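# Move handleless tagged battery from UPS to spill tray

## Task

The marked battery has lost its handle. Take it out of the open UPS unit and place it in the spill tray standing upright; two lifting hooks are available on the bench if needed.

## Robot and tools

Robot: two six-joint arms, left_arm and right_arm, each with a two-finger gripper. Bases sit at about (+0.055, +0.492, +0.013) m for left_arm and (+0.063, -0.491, +0.013) m for right_arm. Scene frame: origin at table-top height midway between the nominal bases, +x out over the table, +z up, left_arm on the +y side. Image left and right do not match arm names. Each gripper's fingers point along its own +z and close along its own x. The reported end_effector_position is the point between the pads; fingertips extend 17.5 mm further. A block sticks out about 10 cm toward the gripper's -y and turns with it.

execute_actions(actions, cameras): actions is a list of actions. Each action is a table of up to 15 rows, one per 1/30 s step; a short table repeats its last row. Every row holds 18 numbers in [-1, 1], both arms always: left dx, dy, dz, rx, ry, rz, gripper position, force_limit, speed, then the same nine for the right arm. The six pose numbers are an offset, not a pose, along scene axes, measured from that arm's Hand target when the action starts. Every row counts from that same start, and the next action starts from the new Hand target, so repeating an offset keeps moving. Scale: 1.0 = 0.6 m or 180 degrees; rx, ry, rz form one rotation vector, turning about the Hand target's position. Gripper position: +1 fully open (50 mm), about -0.65 pads meet, -1 to grip. force_limit: -1 about 20 N per pad, 0 about 102 N, +1 about 185 N. speed: -1 20 mm/s, 0 85, +1 150. Both start at +1. A 0 is a real command, so to leave a gripper alone resend its last three numbers. To re-command an arm at its Hand target, send six zeros. Images come back only for an empty actions list or when cameras names them.

move(target, speed, blend, stop_force, zero, blocking, cameras): target is one 18-number row as above, or a list of up to 15 such rows; each row's offsets count from the Hand targets at the move's start, not from the previous row. speed is top path speed in m/s (0.002 to 3.6, default 0.25; rotation up to twice that in rad/s), one value or one per target. blend in metres rounds corners in a list (0 = stop at each). stop_force in N (3 to 120, one value for both arms) ends an arm's path when its wrist sensor feels that much push against its travel; the arm then backs to just before the push but still presses somewhat. Do not use it while the gripper rotates, and omit it when moving off something being pressed. zero (only with stop_force, default true) rezeroes before the move. blocking=false returns after about 0.5 s and cannot go with stop_force. Paths are straight, ignore obstacles and the other arm, lag and overshoot more when fast, and are capped at 10 s. Keep paths away from an arm's own base. The result adds a move: line: done (within 3 mm and 2 degrees), off_target, moving, held (a check withheld steps or the clearance check stopped it) or fault, plus limits such as paced (pose clipped) or held.

wait(seconds 0 to 10): lets time pass holding commands; a running move goes on. stop(): brakes a running move; fingers keep going. zoom_image(camera, region): region [x0, y0, x1, y1] in pixels of that camera's latest image, at most 504 by 504. zero_wrist_force(arm): arm is left_arm or right_arm; subtracts the current reading. finished_scene(scene): integer scene number; ends the scene irreversibly, and the goal must hold with no robot help.

Cameras: cam_head_left, cam_head_right, cam_high, cam_low, cam_left_wrist, cam_right_wrist, all 896x504; wrist images may lag while moving.

Results: positions in metres, quaternions wxyz, velocities in m/s and rad/s, all in the scene frame. Hand target is the last commanded pose after clipping; the gripper often rests short of it, and the next command asks for it again, so send any remaining gap as an offset. Commanded orientation is clipped to 32 degrees from the measured one each step. object_status: 0 moving, 1 blocked while opening, 2 blocked while closing (a grip), 3 at requested opening or pads met (usually nothing held). Opening in mm is about (250 - position_measured) x 0.202. Wrist force and torque are in the gripper's own axes, zeroed at scene start, with a third line for the peak since last shown. Joint torques include arm weight. Joint velocities may read within noise.

Cautions: a part that falls or is left off the table fails the task; avoid drops, releasing moving parts, fast impacts and hard pushes. Arms are stiff: aiming even slightly past firm contact can trigger a fault. A joint reaching its load limit (139 N m for the three big joints, 26 N m for wrists) or an outside force near 150 N (plus or minus 25) stops that arm for 10 s. Any contact or squeeze between the two arms, including gripping the other arm's fingers, can end the scene in failure; a clearance check only partly guards this. Motors heat when holding loads, stretched out or pushing against an unreachable target; at 70 °C a MOTOR HOT line appears, at 85 °C the arm brakes for 30 to 60 s. Loose objects may occasionally be nudged by outside forces.

Each tool is called after "Call:" as name(argument=value, ...), one argument or row to a line, values as JSON.

## Session

Call:
execute_actions(
  actions=[],
)

Scene clock: 0.00 s.
left_arm: end_effector_position=(+0.2263, +0.6436, +0.1166) position_measured=3 object_status=3 end_effector_quat_wxyz=(-0.002, -0.246, +0.969, +0.005) | right_arm: end_effector_position=(+0.0955, -0.2861, +0.1659) position_measured=3 object_status=3 end_effector_quat_wxyz=(+0.316, +0.242, +0.889, -0.227)
Joint positions: left_arm=[0.097 -2.325 2.606 -1.846 -1.561 -1.975] | right_arm=[5.349 -1.363 -2.236 -1.912 1.524 1.168]
Joint velocities: within noise
Joint torques (N m): no reading
Motor temperatures (°C): left_arm=[29 33 25 39 37 33] | right_arm=[38 27 25 36 37 43]
Wrist force (N): no reading
Wrist torque (N m): no reading
Wrist force, peak (N): no reading
Hand target: left_arm +0.2263, +0.6436, +0.1166; -0.002, -0.246, +0.969, +0.005 | right_arm +0.0955, -0.2861, +0.1659; +0.316, +0.242, +0.889, -0.227
Tool commands: left_gripper/position=+1.0 left_gripper/force_limit=+1.0 left_gripper/speed=+1.0 right_gripper/position=+1.0 right_gripper/force_limit=+1.0 right_gripper/speed=+1.0

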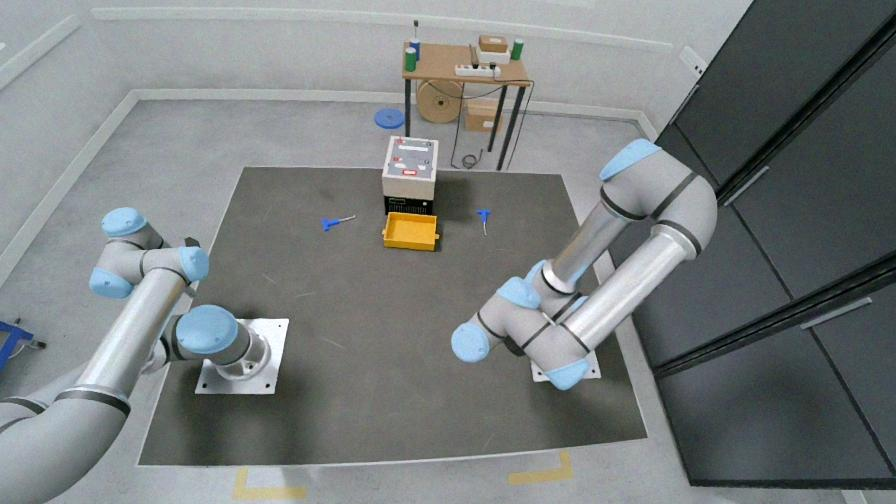

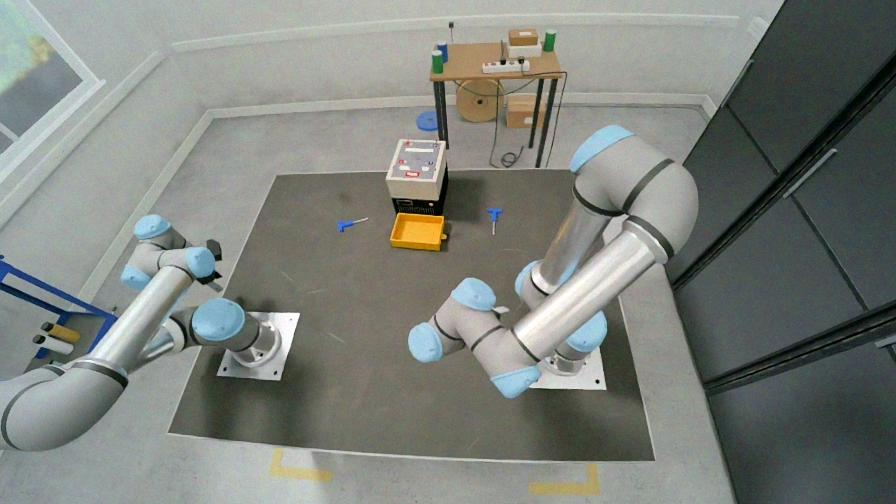

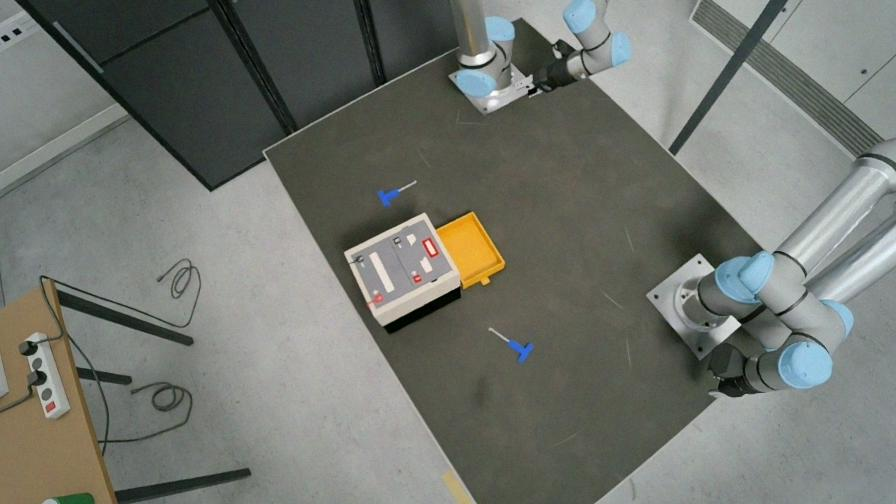

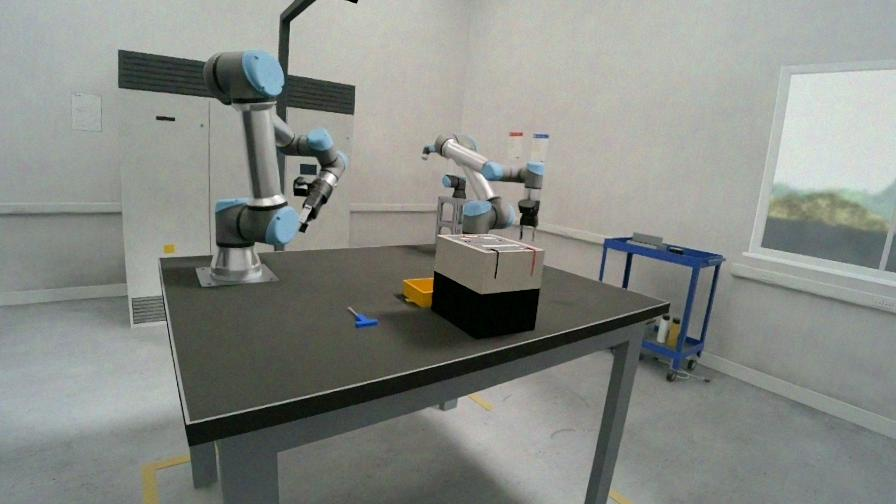

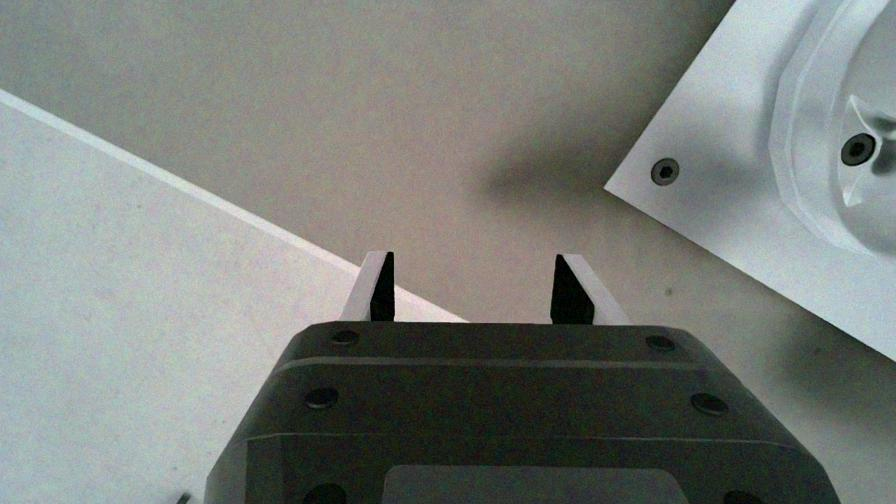

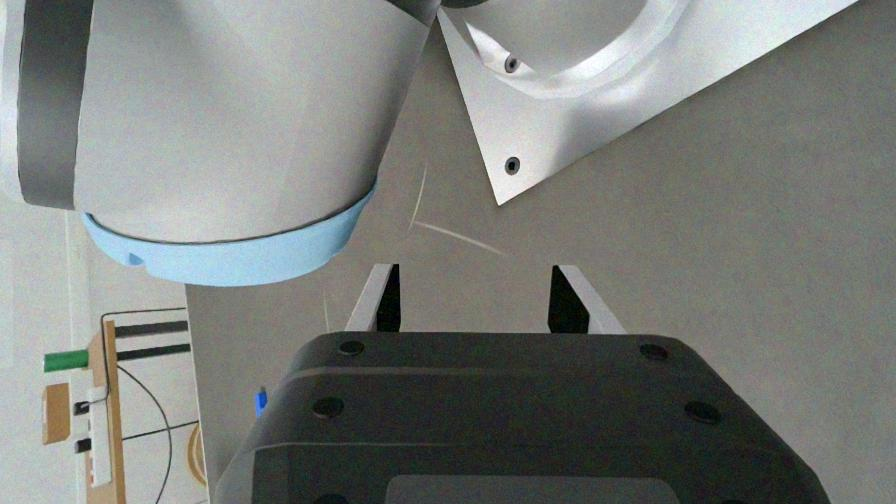

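Call:
zoom_image(
  camera="cam_high",
  region=[330, 160, 550, 380],
)

Call:
zoom_image(
  camera="cam_head_left",
  region=[310, 120, 510, 260],
)

Call:
zoom_image(
  camera="cam_head_right",
  region=[320, 120, 520, 260],
)

Call:
zoom_image(
  camera="cam_low",
  region=[330, 210, 570, 360],
)

Scaled by 2.291.

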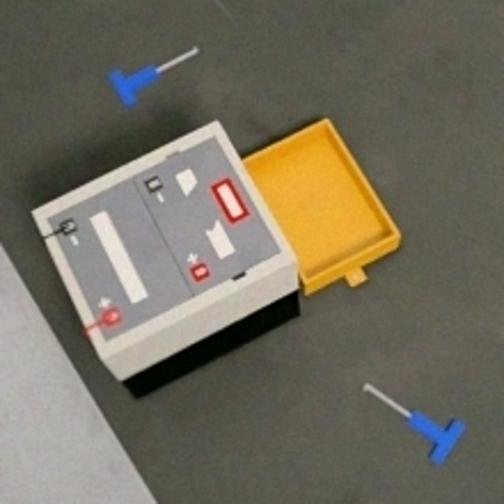

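Scaled by 2.520.

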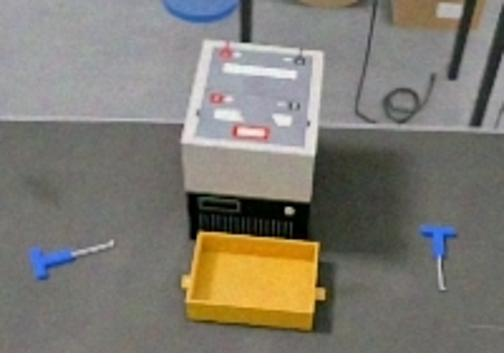

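Scaled by 2.520.

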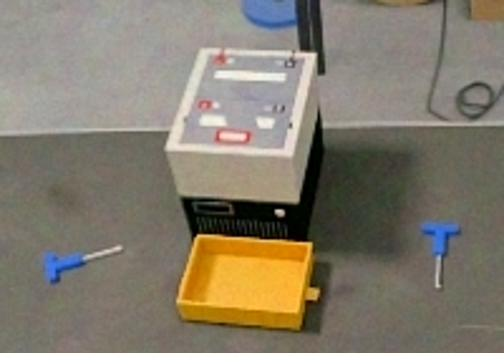

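Scaled by 2.100.

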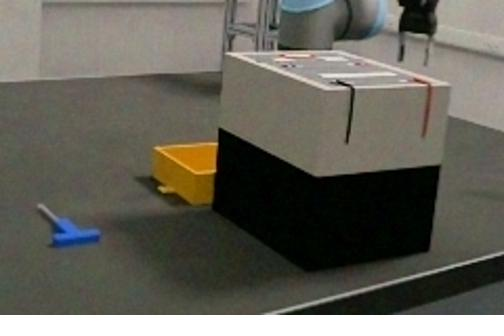

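Call:
move(
  target=[
    [0.30, -0.10, 0.2, 0, 0, 0.45, 1, 1, 1, 0.25, 0.0, 0.15, -0.02, 0.15, 0.31, 1, 1, 1],
    [0.518, -0.563, 0.09, 0, 0, 0.9356, 1, 1, 1, 0.824, 0.01, 0.04, -0.0493, 0.3010, 0.6269, 1, 1, 1],
  ],
  blend=[0.08, 0],
  speed=0.5,
  cameras=["all"],
)

Scene clock: 12.67 s.
left_arm: end_effector_position=(+0.5371, +0.3058, +0.1707) position_measured=3 object_status=3 end_effector_quat_wxyz=(+0.005, +0.989, +0.146, +0.001) | right_arm: end_effector_position=(+0.5899, -0.2802, +0.1899) position_measured=3 object_status=3 end_effector_quat_wxyz=(+0.000, +0.707, -0.708, +0.000)
Joint positions: left_arm=[-0.621 -1.469 1.915 -2.026 -1.576 -5.632] | right_arm=[3.779 -1.776 -1.737 -1.199 1.571 -2.523]
Joint torques (N m): left_arm=[10.63 -28.4 -11.25 -0.63 -1.55 -1.53] | right_arm=[10.63 30.07 30.88 3.18 -3.25 -1.58]
Wrist force (N): left_arm=[-0.3 0.0 0.0] | right_arm=[-0.1 -1.0 -1.5]
Wrist torque (N m): left_arm=[0.00 0.04 -0.07] | right_arm=[-0.07 -0.14 -0.08]
Wrist force, peak (N): left_arm=[-0.3 1.8 0.6] | right_arm=[-0.2 -3.4 -0.9]
Hand target: left_arm +0.5371, +0.3058, +0.1706; +0.005, +0.989, +0.146, +0.001 | right_arm +0.5899, -0.2801, +0.1899; +0.000, +0.707, -0.707, +0.000
Off the commanded pose: left_arm 0.000 m, 0 deg | right_arm 0.000 m, 0 deg.
move: done
camera_calibration:
cam_left_wrist: T_world_to_cam=[[0.948592, 0.316431, -0.00664904, -0.595878], [0.297314, -0.883688, 0.361525, 0.0637751], [0.108522, -0.344917, -0.932339, 0.339913], [0, 0, 0, 1]] pos_world=[0.509396, 0.362153, 0.289896]
cam_right_wrist: T_world_to_cam=[[0.0128561, -0.999917, -0.000635532, -0.277966], [-0.945576, -0.0123641, 0.325165, 0.512503], [-0.325146, -0.00357942, -0.945657, 0.499796], [0, 0, 0, 1]] pos_world=[0.650691, -0.269817, 0.305811]

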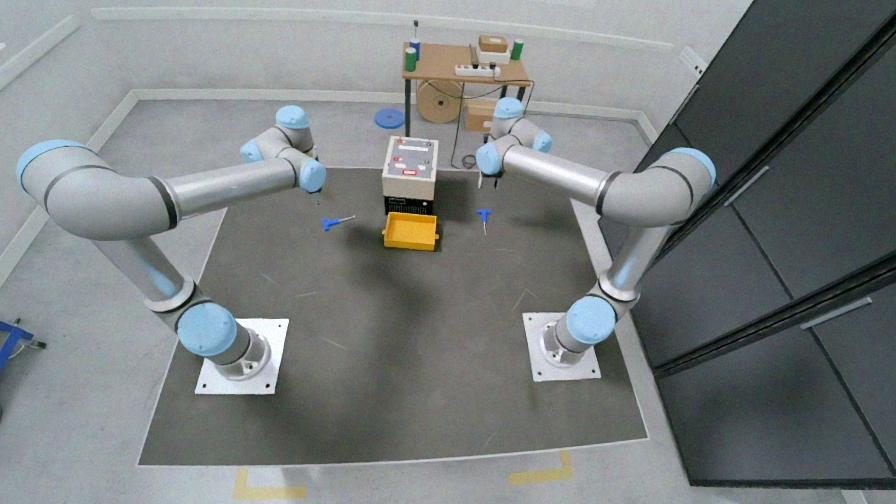

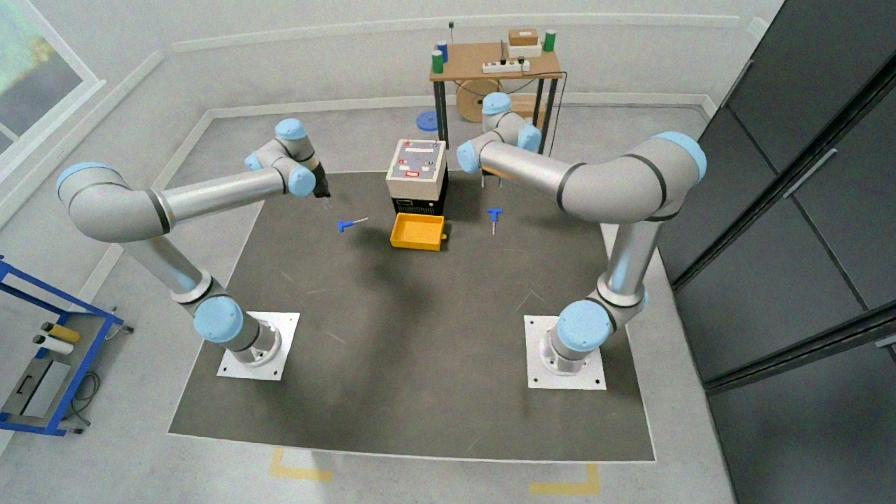

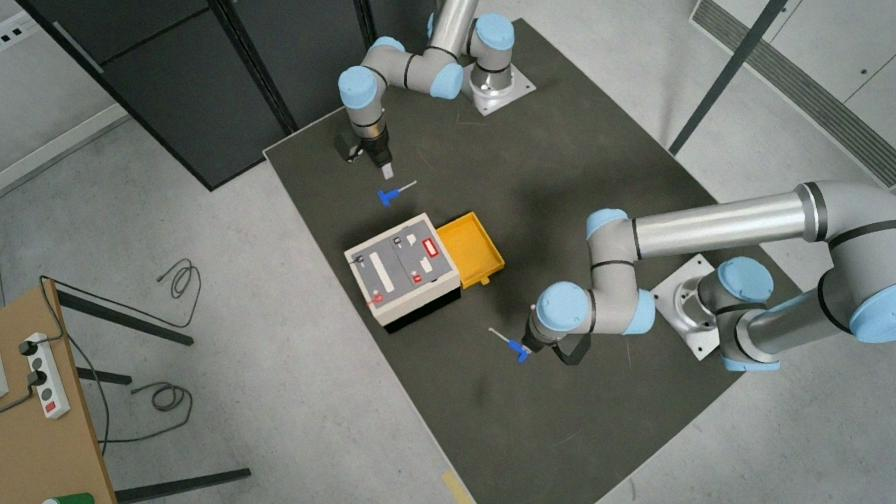

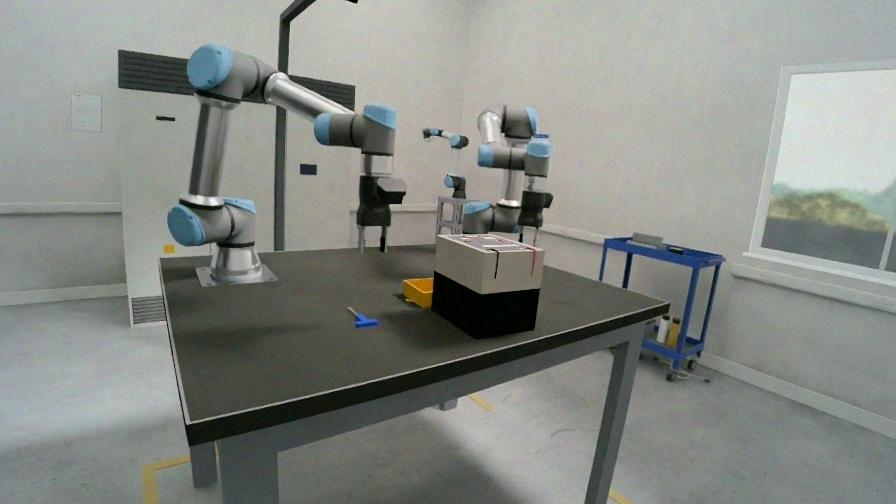

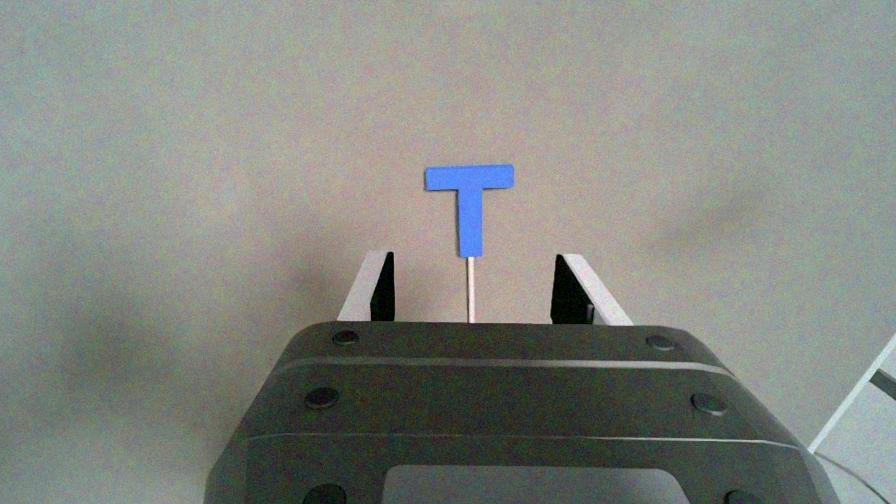

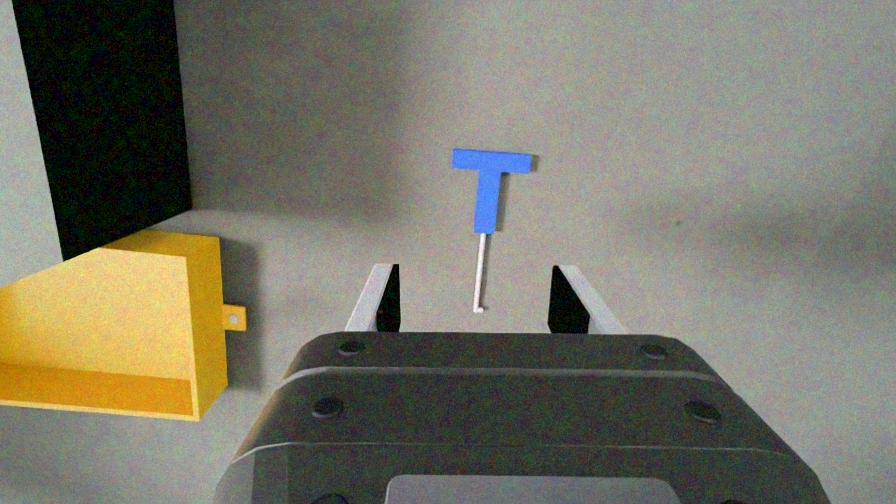

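Call:
zoom_image(
  camera="cam_right_wrist",
  region=[410, 120, 590, 340],
)

Call:
zoom_image(
  camera="cam_left_wrist",
  region=[380, 130, 580, 330],
)

Scaled by 2.291.

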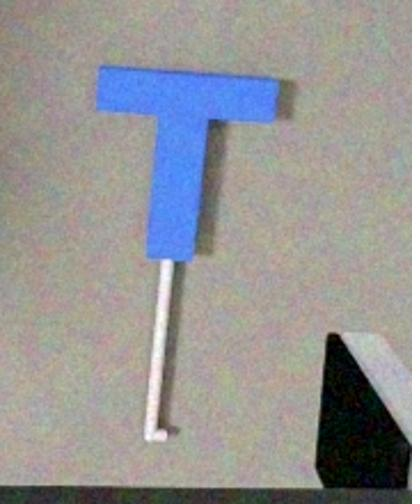

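Scaled by 2.520.

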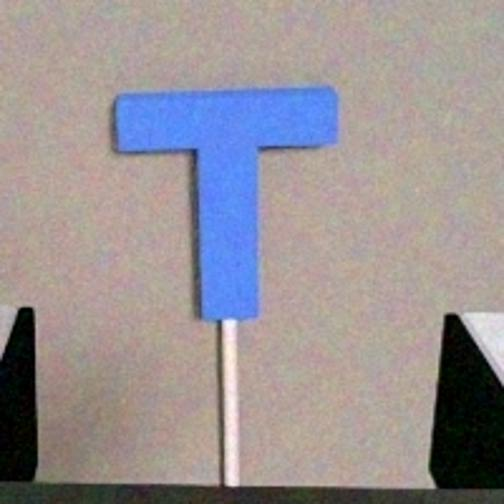

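Call:
move(
  target=[0.195, -0.56, 0.23, 0, 0, 0, 1, 1, 1, 0, 0, 0, 0, 0, 0, 1, 1, 1],
  speed=0.5,
  cameras=["cam_left_wrist", "cam_right_wrist"],
)

Call:
zoom_image(
  camera="cam_left_wrist",
  region=[200, 0, 700, 330],
)

Scene clock: 15.33 s.
left_arm: end_effector_position=(+0.6541, -0.0302, +0.3087) position_measured=3 object_status=3 end_effector_quat_wxyz=(+0.005, +0.989, +0.146, +0.001) | right_arm: end_effector_position=(+0.5899, -0.2801, +0.1899) position_measured=3 object_status=3 end_effector_quat_wxyz=(+0.000, +0.707, -0.707, +0.000)
Joint positions: left_arm=[-0.879 -0.792 0.563 -1.352 -1.574 -5.891] | right_arm=[3.779 -1.776 -1.737 -1.199 1.571 -2.523]
Joint torques (N m): left_arm=[5.47 -46.81 -33.86 -1.1 1.28 -0.56] | right_arm=[12.16 29.82 32.03 2.39 -3.11 -2.6]
Wrist force (N): left_arm=[-0.3 0.3 0.1] | right_arm=[-0.3 -0.9 -1.6]
Wrist torque (N m): left_arm=[0.03 0.04 -0.09] | right_arm=[-0.07 -0.11 -0.07]
Wrist force, peak (N): left_arm=[-0.2 -4.1 1.4] | right_arm=[-0.5 -1.2 -1.9]
Hand target: left_arm +0.6541, -0.0302, +0.3086; +0.005, +0.989, +0.146, +0.001 | right_arm +0.5899, -0.2801, +0.1899; +0.000, +0.707, -0.707, +0.000
Off the commanded pose: left_arm 0.000 m, 0 deg | right_arm 0.000 m, 0 deg.
move: done
camera_calibration:
cam_left_wrist: T_world_to_cam=[[0.94849, 0.316729, -0.00697405, -0.599367], [0.297675, -0.883463, 0.361777, -0.318042], [0.108424, -0.345218, -0.932239, 0.340059], [0, 0, 0, 1]] pos_world=[0.626296, 0.0262537, 0.427896]
cam_right_wrist: T_world_to_cam=[[0.0132994, -0.999911, -0.000576709, -0.278171], [-0.945571, -0.0127642, 0.325165, 0.512392], [-0.325143, -0.00377918, -0.945657, 0.49974], [0, 0, 0, 1]] pos_world=[0.65069, -0.269717, 0.305811]
Images, in order (width x height): cam_left_wrist 896x504, cam_right_wrist 896x504.

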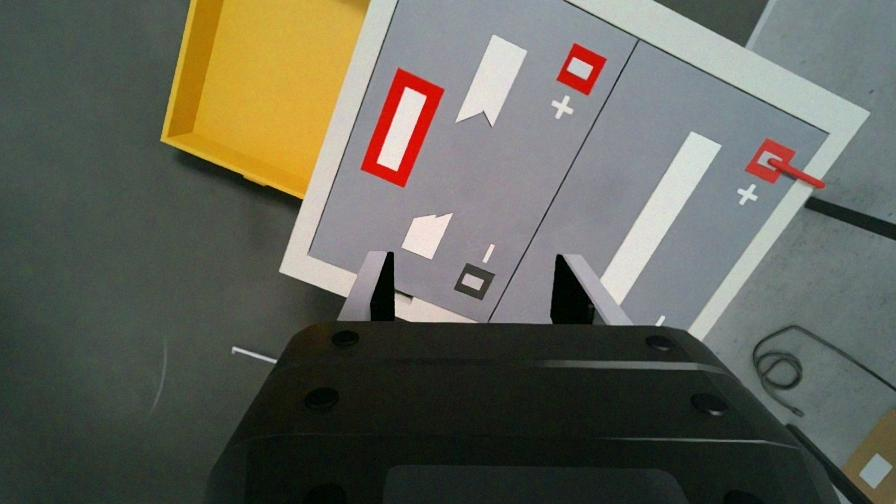

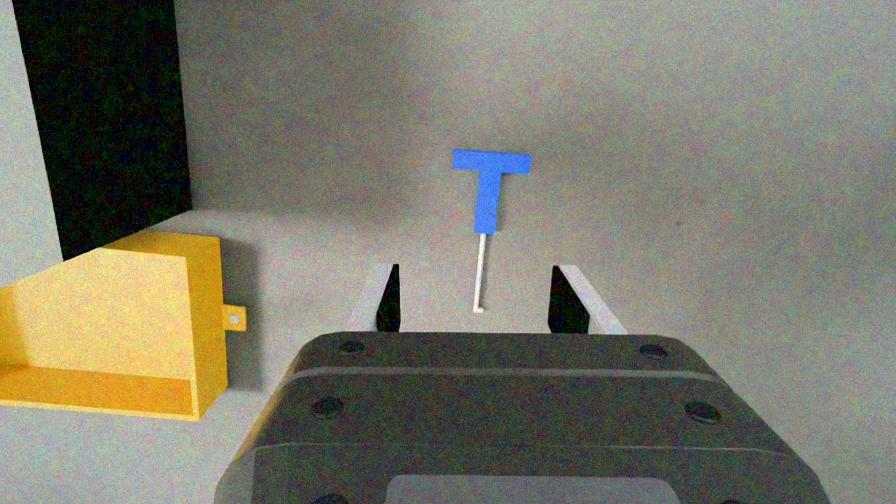

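Scaled by 1.008.

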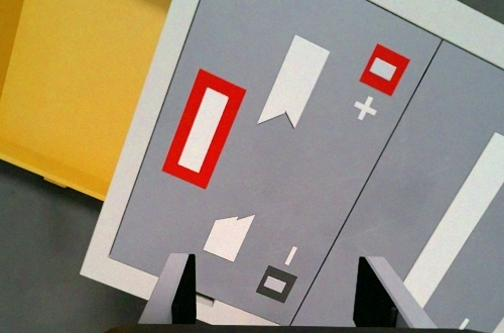

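Call:
move(
  target=[-0.012, 0.132, -0.08, 0, 0, 0, 1, 1, 1, 0, 0, 0, 0, 0, 0, 1, 1, 1],
  speed=0.5,
  cameras=["cam_left_wrist"],
)

Call:
zoom_image(
  camera="cam_left_wrist",
  region=[300, 50, 600, 250],
)

Scene clock: 16.90 s.
left_arm: end_effector_position=(+0.6469, +0.0490, +0.2607) position_measured=3 object_status=3 end_effector_quat_wxyz=(+0.005, +0.989, +0.146, +0.001) | right_arm: end_effector_position=(+0.5899, -0.2801, +0.1899) position_measured=3 object_status=3 end_effector_quat_wxyz=(+0.000, +0.707, -0.707, +0.000)
Joint positions: left_arm=[-0.817 -0.992 1.023 -1.612 -1.575 -5.829] | right_arm=[3.779 -1.776 -1.737 -1.199 1.571 -2.523]
Joint torques (N m): left_arm=[-10.82 -52.37 -12.93 -4.5 2.49 -1.28] | right_arm=[10.9 32.14 31.19 2.98 -3.28 -2.51]
Wrist force (N): left_arm=[0.3 0.3 0.2] | right_arm=[-0.6 -0.7 -1.4]
Wrist torque (N m): left_arm=[0.04 -0.05 0.05] | right_arm=[-0.03 -0.07 -0.07]
Wrist force, peak (N): left_arm=[0.6 -2.2 1.6] | right_arm=[-0.6 -1.4 -1.6]
Hand target: left_arm +0.6469, +0.0490, +0.2606; +0.005, +0.989, +0.146, +0.001 | right_arm +0.5899, -0.2801, +0.1899; +0.000, +0.707, -0.707, +0.000
Off the commanded pose: left_arm 0.000 m, 0 deg | right_arm 0.000 m, 0 deg.
move: done
camera_calibration:
cam_left_wrist: T_world_to_cam=[[0.948423, 0.316931, -0.00695286, -0.61804], [0.297892, -0.883519, 0.361462, -0.228602], [0.108416, -0.34489, -0.932361, 0.323439], [0, 0, 0, 1]] pos_world=[0.619197, 0.105453, 0.379896]
Images, in order (width x height): cam_left_wrist 896x504.

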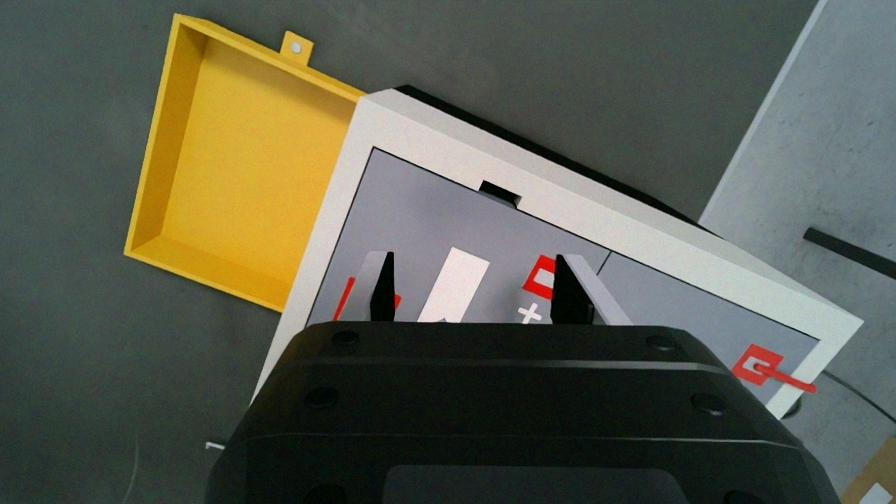

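Scaled by 1.680.

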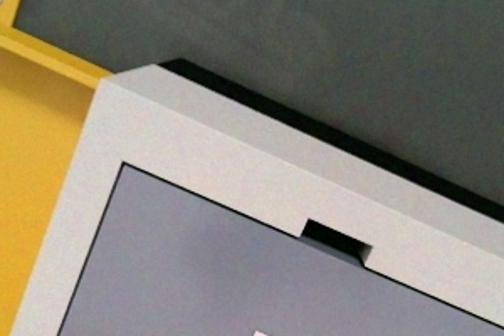

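Call:
zoom_image(
  camera="cam_left_wrist",
  region=[460, 160, 540, 230],
)

Scaled by 6.300.

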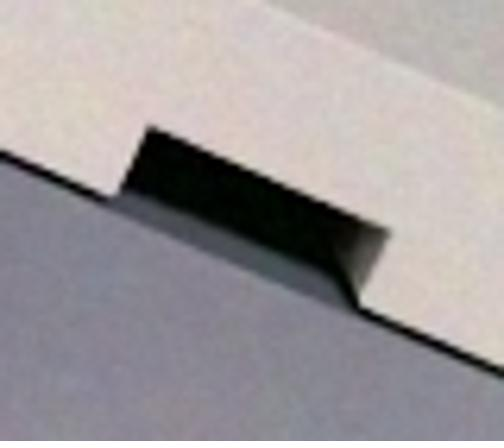

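Call:
move(
  target=[-0.0217, 0.0717, 0, 0, 0, 0, 1, 1, 1, 0, 0, 0, 0, 0, 0, 1, 1, 1],
  speed=0.5,
  cameras=["cam_left_wrist"],
)

Call:
zoom_image(
  camera="cam_left_wrist",
  region=[450, 260, 550, 325],
)

Scene clock: 19.87 s.
left_arm: end_effector_position=(+0.6339, +0.0921, +0.2607) position_measured=3 object_status=3 end_effector_quat_wxyz=(+0.005, +0.989, +0.146, +0.001) | right_arm: end_effector_position=(+0.5899, -0.2801, +0.1899) position_measured=3 object_status=3 end_effector_quat_wxyz=(+0.000, +0.707, -0.707, +0.000)
Joint positions: left_arm=[-0.789 -1.088 1.172 -1.665 -1.575 -5.8] | right_arm=[3.779 -1.776 -1.737 -1.199 1.571 -2.523]
Joint torques (N m): left_arm=[-11.53 -40.24 -29.7 -0.77 -2.15 -1.57] | right_arm=[11.75 32.74 29.26 3.59 -3.2 -2.16]
Wrist force (N): left_arm=[-0.5 0.1 0.2] | right_arm=[-0.5 -1.0 -1.4]
Wrist torque (N m): left_arm=[0.02 0.08 -0.06] | right_arm=[-0.08 -0.08 -0.08]
Wrist force, peak (N): left_arm=[-0.3 1.8 0.0] | right_arm=[-0.6 -1.1 -2.0]
Hand target: left_arm +0.6339, +0.0920, +0.2606; +0.005, +0.989, +0.146, +0.001 | right_arm +0.5899, -0.2801, +0.1899; +0.000, +0.707, -0.707, +0.000
Off the commanded pose: left_arm 0.000 m, 0 deg | right_arm 0.000 m, 0 deg.
move: done
camera_calibration:
cam_left_wrist: T_world_to_cam=[[0.948445, 0.316868, -0.00686011, -0.619409], [0.297785, -0.883496, 0.361606, -0.186643], [0.108521, -0.345006, -0.932306, 0.339646], [0, 0, 0, 1]] pos_world=[0.606196, 0.148553, 0.379896]
Images, in order (width x height): cam_left_wrist 896x504.

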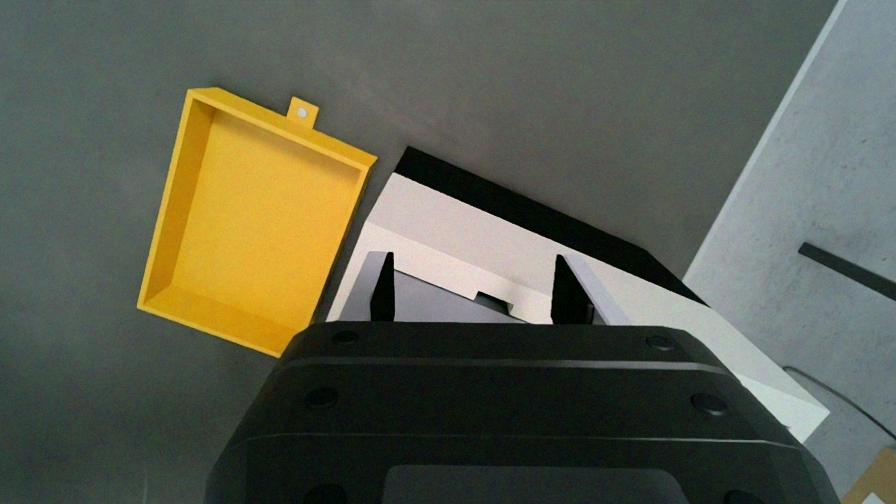

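Scaled by 5.040.

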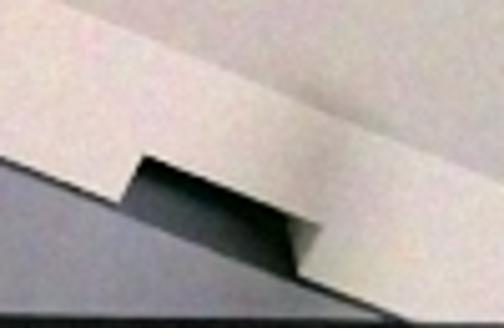

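Call:
move(
  target=[-0.12, 0.28, -0.10, 0, 0, 0, 1, 1, 1, -0.1, 0, 0, 0, 0, 0, 1, 1, 1],
  speed=0.5,
  cameras=["cam_left_wrist", "cam_right_wrist"],
)

Call:
zoom_image(
  camera="cam_left_wrist",
  region=[380, 80, 580, 330],
)

Call:
zoom_image(
  camera="cam_right_wrist",
  region=[380, 80, 580, 330],
)

Scene clock: 28.40 s.
left_arm: end_effector_position=(+0.5619, +0.2600, +0.2007) position_measured=3 object_status=3 end_effector_quat_wxyz=(+0.005, +0.989, +0.146, +0.001) | right_arm: end_effector_position=(+0.5299, -0.2801, +0.1899) position_measured=3 object_status=3 end_effector_quat_wxyz=(+0.000, +0.707, -0.707, +0.000)
Joint positions: left_arm=[-0.663 -1.403 1.756 -1.933 -1.576 -5.674] | right_arm=[3.848 -1.648 -1.886 -1.178 1.571 -2.453]
Joint torques (N m): left_arm=[-2.9 -41.19 -11.32 -3.24 -1.34 -0.13] | right_arm=[-12.21 31.89 30.82 2.02 -3.09 -2.9]
Wrist force (N): left_arm=[-0.5 0.2 0.5] | right_arm=[-0.6 -0.6 -1.2]
Wrist torque (N m): left_arm=[0.02 0.07 0.05] | right_arm=[-0.02 -0.07 -0.02]
Wrist force, peak (N): left_arm=[0.1 4.7 -1.3] | right_arm=[-0.8 -2.4 -1.6]
Hand target: left_arm +0.5619, +0.2600, +0.2006; +0.005, +0.989, +0.146, +0.001 | right_arm +0.5299, -0.2801, +0.1899; +0.000, +0.707, -0.707, +0.000
Off the commanded pose: left_arm 0.000 m, 0 deg | right_arm 0.000 m, 0 deg.
move: done
camera_calibration:
cam_left_wrist: T_world_to_cam=[[0.948438, 0.316891, -0.00680064, -0.604726], [0.297808, -0.883569, 0.361408, 0.0048188], [0.108518, -0.344798, -0.932383, 0.349373], [0, 0, 0, 1]] pos_world=[0.534196, 0.316353, 0.319896]
cam_right_wrist: T_world_to_cam=[[0.013394, -0.99991, -0.00060927, -0.277319], [-0.94557, -0.0128642, 0.325164, 0.455631], [-0.325142, -0.00377912, -0.945657, 0.480232], [0, 0, 0, 1]] pos_world=[0.59069, -0.269617, 0.305811]
Images, in order (width x height): cam_left_wrist 896x504, cam_right_wrist 896x504.

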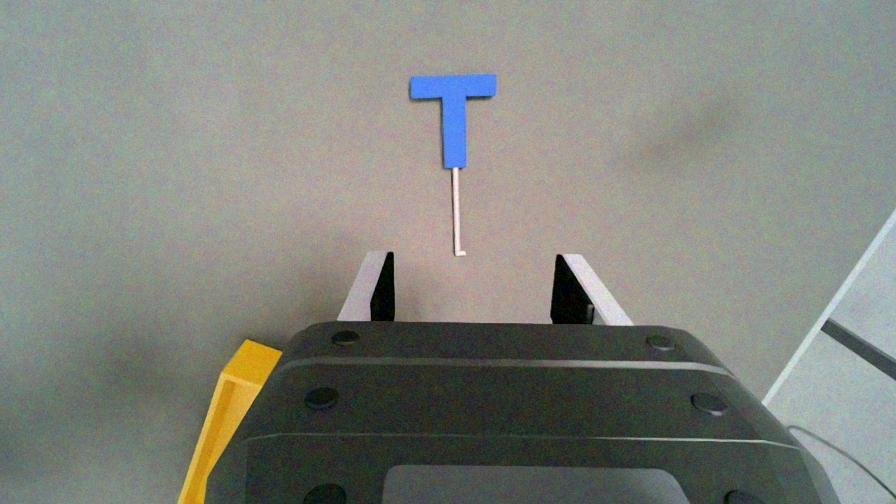

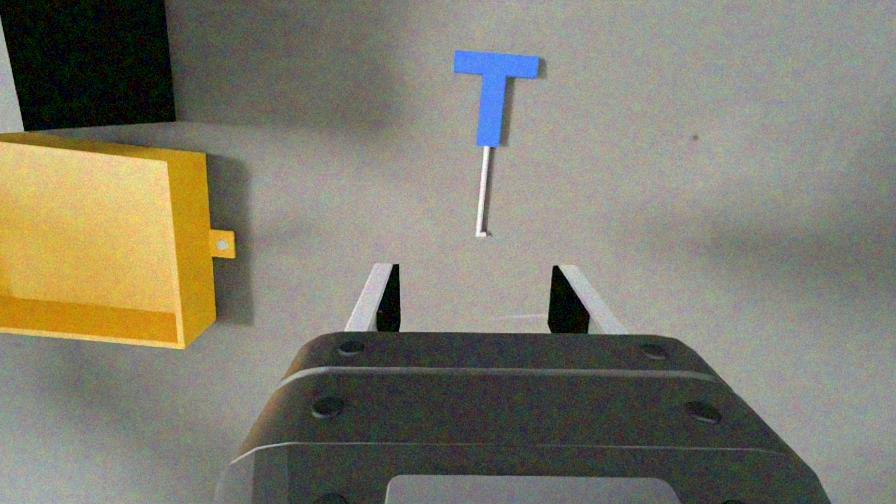

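Scaled by 2.016.

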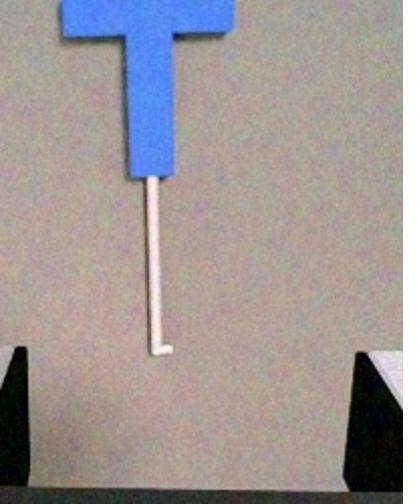

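Scaled by 2.016.

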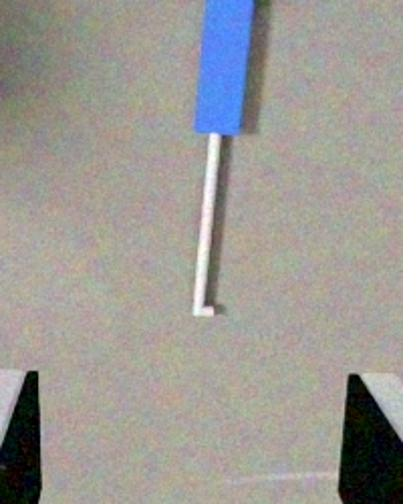

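Call:
move(
  target=[-0.022, 0.0413, -0.2343, 0, 0, 0.0189, 1, 1, 1, 0.0957, -0.0302, -0.2165, 0, 0, -0.0194, 1, 1, 1],
  speed=0.3,
  cameras=["cam_left_wrist", "cam_right_wrist"],
)

Scene clock: 37.70 s.
left_arm: end_effector_position=(+0.5487, +0.2849, +0.0602) position_measured=3 object_status=3 end_effector_quat_wxyz=(+0.005, +0.984, +0.176, +0.001) | right_arm: end_effector_position=(+0.5874, -0.2983, +0.0601) position_measured=3 object_status=3 end_effector_quat_wxyz=(+0.000, +0.685, -0.729, +0.000)
Joint positions: left_arm=[-0.641 -1.272 2.007 -2.316 -1.576 -5.712] | right_arm=[3.754 -1.92 -1.931 -0.861 1.571 -2.486]
Joint torques (N m): left_arm=[-11.48 -23.68 -13.32 -5.15 2.2 1.49] | right_arm=[11.64 33.63 11.5 4.52 2.26 2.12]
Wrist force (N): left_arm=[0.0 0.1 0.3] | right_arm=[-0.3 -0.8 -1.7]
Wrist torque (N m): left_arm=[0.00 -0.01 -0.03] | right_arm=[-0.04 -0.10 0.00]
Wrist force, peak (N): left_arm=[-0.3 -0.2 3.6] | right_arm=[-1.3 0.2 -4.8]
Hand target: left_arm +0.5487, +0.2848, +0.0601; +0.005, +0.984, +0.176, +0.001 | right_arm +0.5873, -0.2983, +0.0600; +0.000, +0.685, -0.729, +0.000
Off the commanded pose: left_arm 0.000 m, 0 deg | right_arm 0.000 m, 0 deg.
move: done
camera_calibration:
cam_left_wrist: T_world_to_cam=[[0.927938, 0.372671, -0.00687186, -0.605641], [0.349779, -0.86427, 0.361513, 0.04752], [0.128786, -0.337865, -0.932342, 0.215304], [0, 0, 0, 1]] pos_world=[0.517648, 0.339519, 0.179396]
cam_right_wrist: T_world_to_cam=[[-0.0476518, -0.998864, -0.000645436, -0.260239], [-0.944617, 0.0448538, 0.325094, 0.568599], [-0.324696, 0.016101, -0.945681, 0.38187], [0, 0, 0, 1]] pos_world=[0.648699, -0.291596, 0.176111]
Images, in order (width x height): cam_left_wrist 896x504, cam_right_wrist 896x504.

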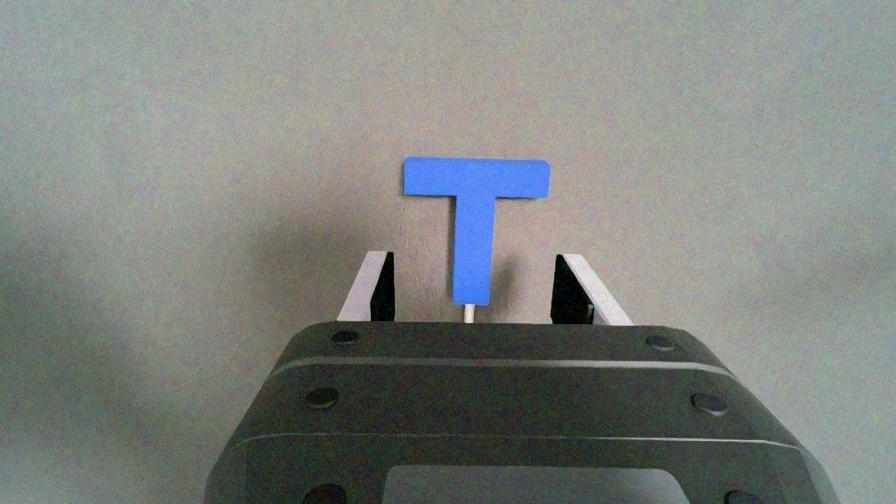

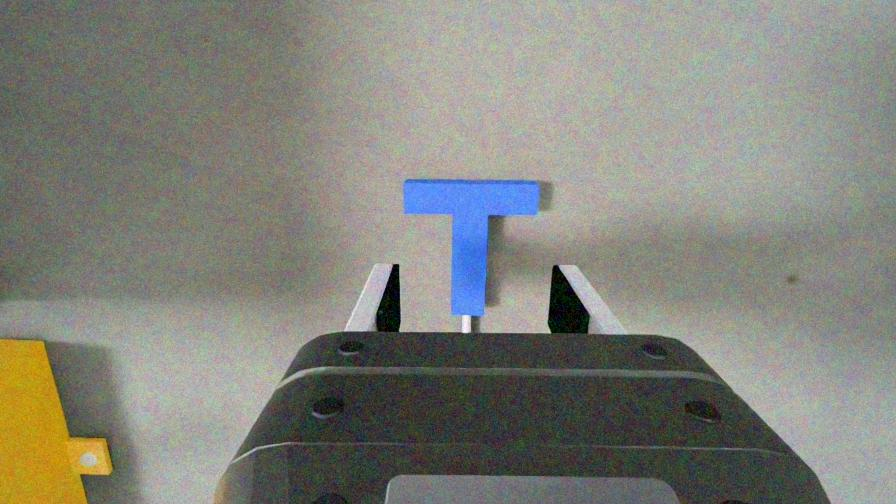

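Call:
move(
  target=[0, 0, -0.082, 0, 0, 0, 1, 1, 1, 0, 0, -0.082, 0, 0, 0, 1, 1, 1],
  speed=0.03,
  stop_force=6,
  cameras=["cam_left_wrist", "cam_right_wrist"],
)

Scene clock: 41.33 s.
left_arm: end_effector_position=(+0.5486, +0.2848, +0.0192) position_measured=3 object_status=3 end_effector_quat_wxyz=(+0.005, +0.984, +0.176, +0.001) | right_arm: end_effector_position=(+0.5873, -0.2983, +0.0182) position_measured=3 object_status=3 end_effector_quat_wxyz=(+0.000, +0.685, -0.729, +0.000)
Joint positions: left_arm=[-0.641 -1.196 2.04 -2.425 -1.576 -5.712] | right_arm=[3.754 -1.993 -1.964 -0.754 1.571 -2.486]
Joint torques (N m): left_arm=[-7.39 -42.75 -26.92 -5.32 1.29 1.08] | right_arm=[7.86 49.65 27.59 4.29 -3.11 -0.06]
Wrist force (N): left_arm=[-0.3 0.5 -0.4] | right_arm=[-0.1 -1.6 -1.1]
Wrist torque (N m): left_arm=[0.08 0.04 -0.05] | right_arm=[-0.15 -0.16 -0.02]
Wrist force, peak (N): left_arm=[-15.7 -20.0 -91.2] | right_arm=[13.9 23.6 -92.2]
Hand target: left_arm +0.5487, +0.2848, +0.0192; +0.005, +0.984, +0.176, +0.001 (not the last commanded pose) | right_arm +0.5873, -0.2983, +0.0182; +0.000, +0.685, -0.729, +0.000 (not the last commanded pose)
Off the commanded pose: left_arm 0.008 m, 0 deg | right_arm 0.007 m, 0 deg.
move: contact (left_arm, right_arm)
camera_calibration:
cam_left_wrist: T_world_to_cam=[[0.927995, 0.372528, -0.00691207, -0.605898], [0.349663, -0.864331, 0.36148, 0.0624266], [0.128687, -0.337869, -0.932354, 0.177132], [0, 0, 0, 1]] pos_world=[0.517648, 0.339519, 0.138396]
cam_right_wrist: T_world_to_cam=[[-0.047616, -0.998866, -0.00054237, -0.260304], [-0.944547, 0.04485, 0.325299, 0.582179], [-0.324906, 0.0160017, -0.945611, 0.342249], [0, 0, 0, 1]] pos_world=[0.648699, -0.291596, 0.134111]
Images, in order (width x height): cam_left_wrist 896x504, cam_right_wrist 896x504.

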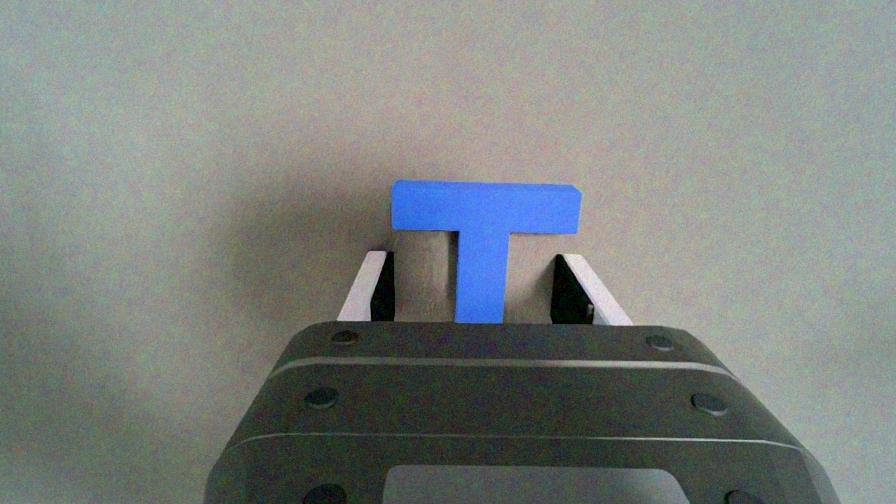

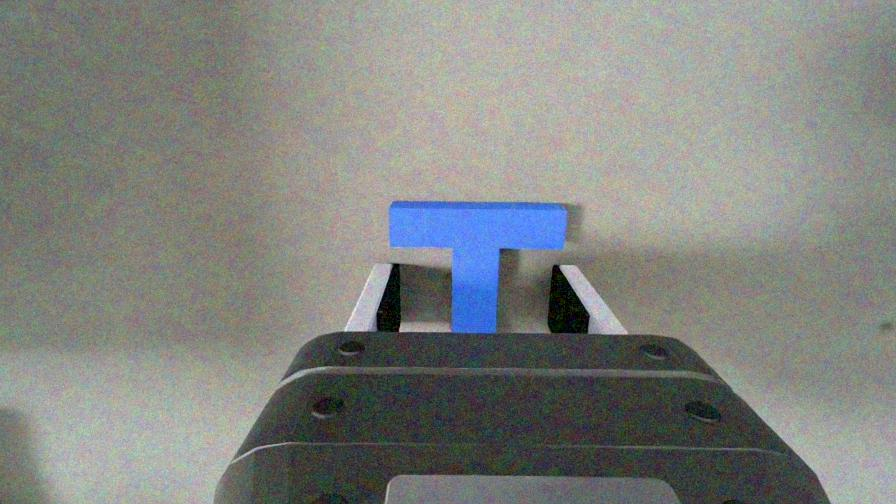

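Call:
move(
  target=[0, 0, 0.001, 0, 0, 0, -1, 0.2, -0.3, 0, 0, 0.002, 0, 0, 0, -1, 0.0, -0.3],
  speed=0.05,
)

Scene clock: 42.70 s.
left_arm: end_effector_position=(+0.5486, +0.2848, +0.0199) position_measured=189 object_status=2 end_effector_quat_wxyz=(+0.005, +0.984, +0.176, +0.001) | right_arm: end_effector_position=(+0.5873, -0.2983, +0.0194) position_measured=188 object_status=2 end_effector_quat_wxyz=(+0.000, +0.685, -0.729, +0.000)
Joint positions: left_arm=[-0.641 -1.197 2.04 -2.424 -1.576 -5.712] | right_arm=[3.754 -1.991 -1.963 -0.758 1.571 -2.486]
Joint torques (N m): left_arm=[-2.6 -41.4 -25.55 -1.92 1.28 0.95] | right_arm=[3.29 45.43 27.26 2.99 -2.3 -1.66]
Wrist force (N): left_arm=[0.1 0.5 0.3] | right_arm=[0.0 -1.7 -0.9]
Wrist torque (N m): left_arm=[0.07 -0.04 -0.05] | right_arm=[-0.19 -0.17 -0.02]
Wrist force, peak (N): left_arm=[-0.1 0.9 -0.4] | right_arm=[0.0 -2.1 -1.3]
Hand target: left_arm +0.5487, +0.2848, +0.0198; +0.005, +0.984, +0.176, +0.001 | right_arm +0.5873, -0.2983, +0.0194; +0.000, +0.685, -0.729, +0.000
Off the commanded pose: left_arm 0.000 m, 0 deg | right_arm 0.000 m, 0 deg.
move: done


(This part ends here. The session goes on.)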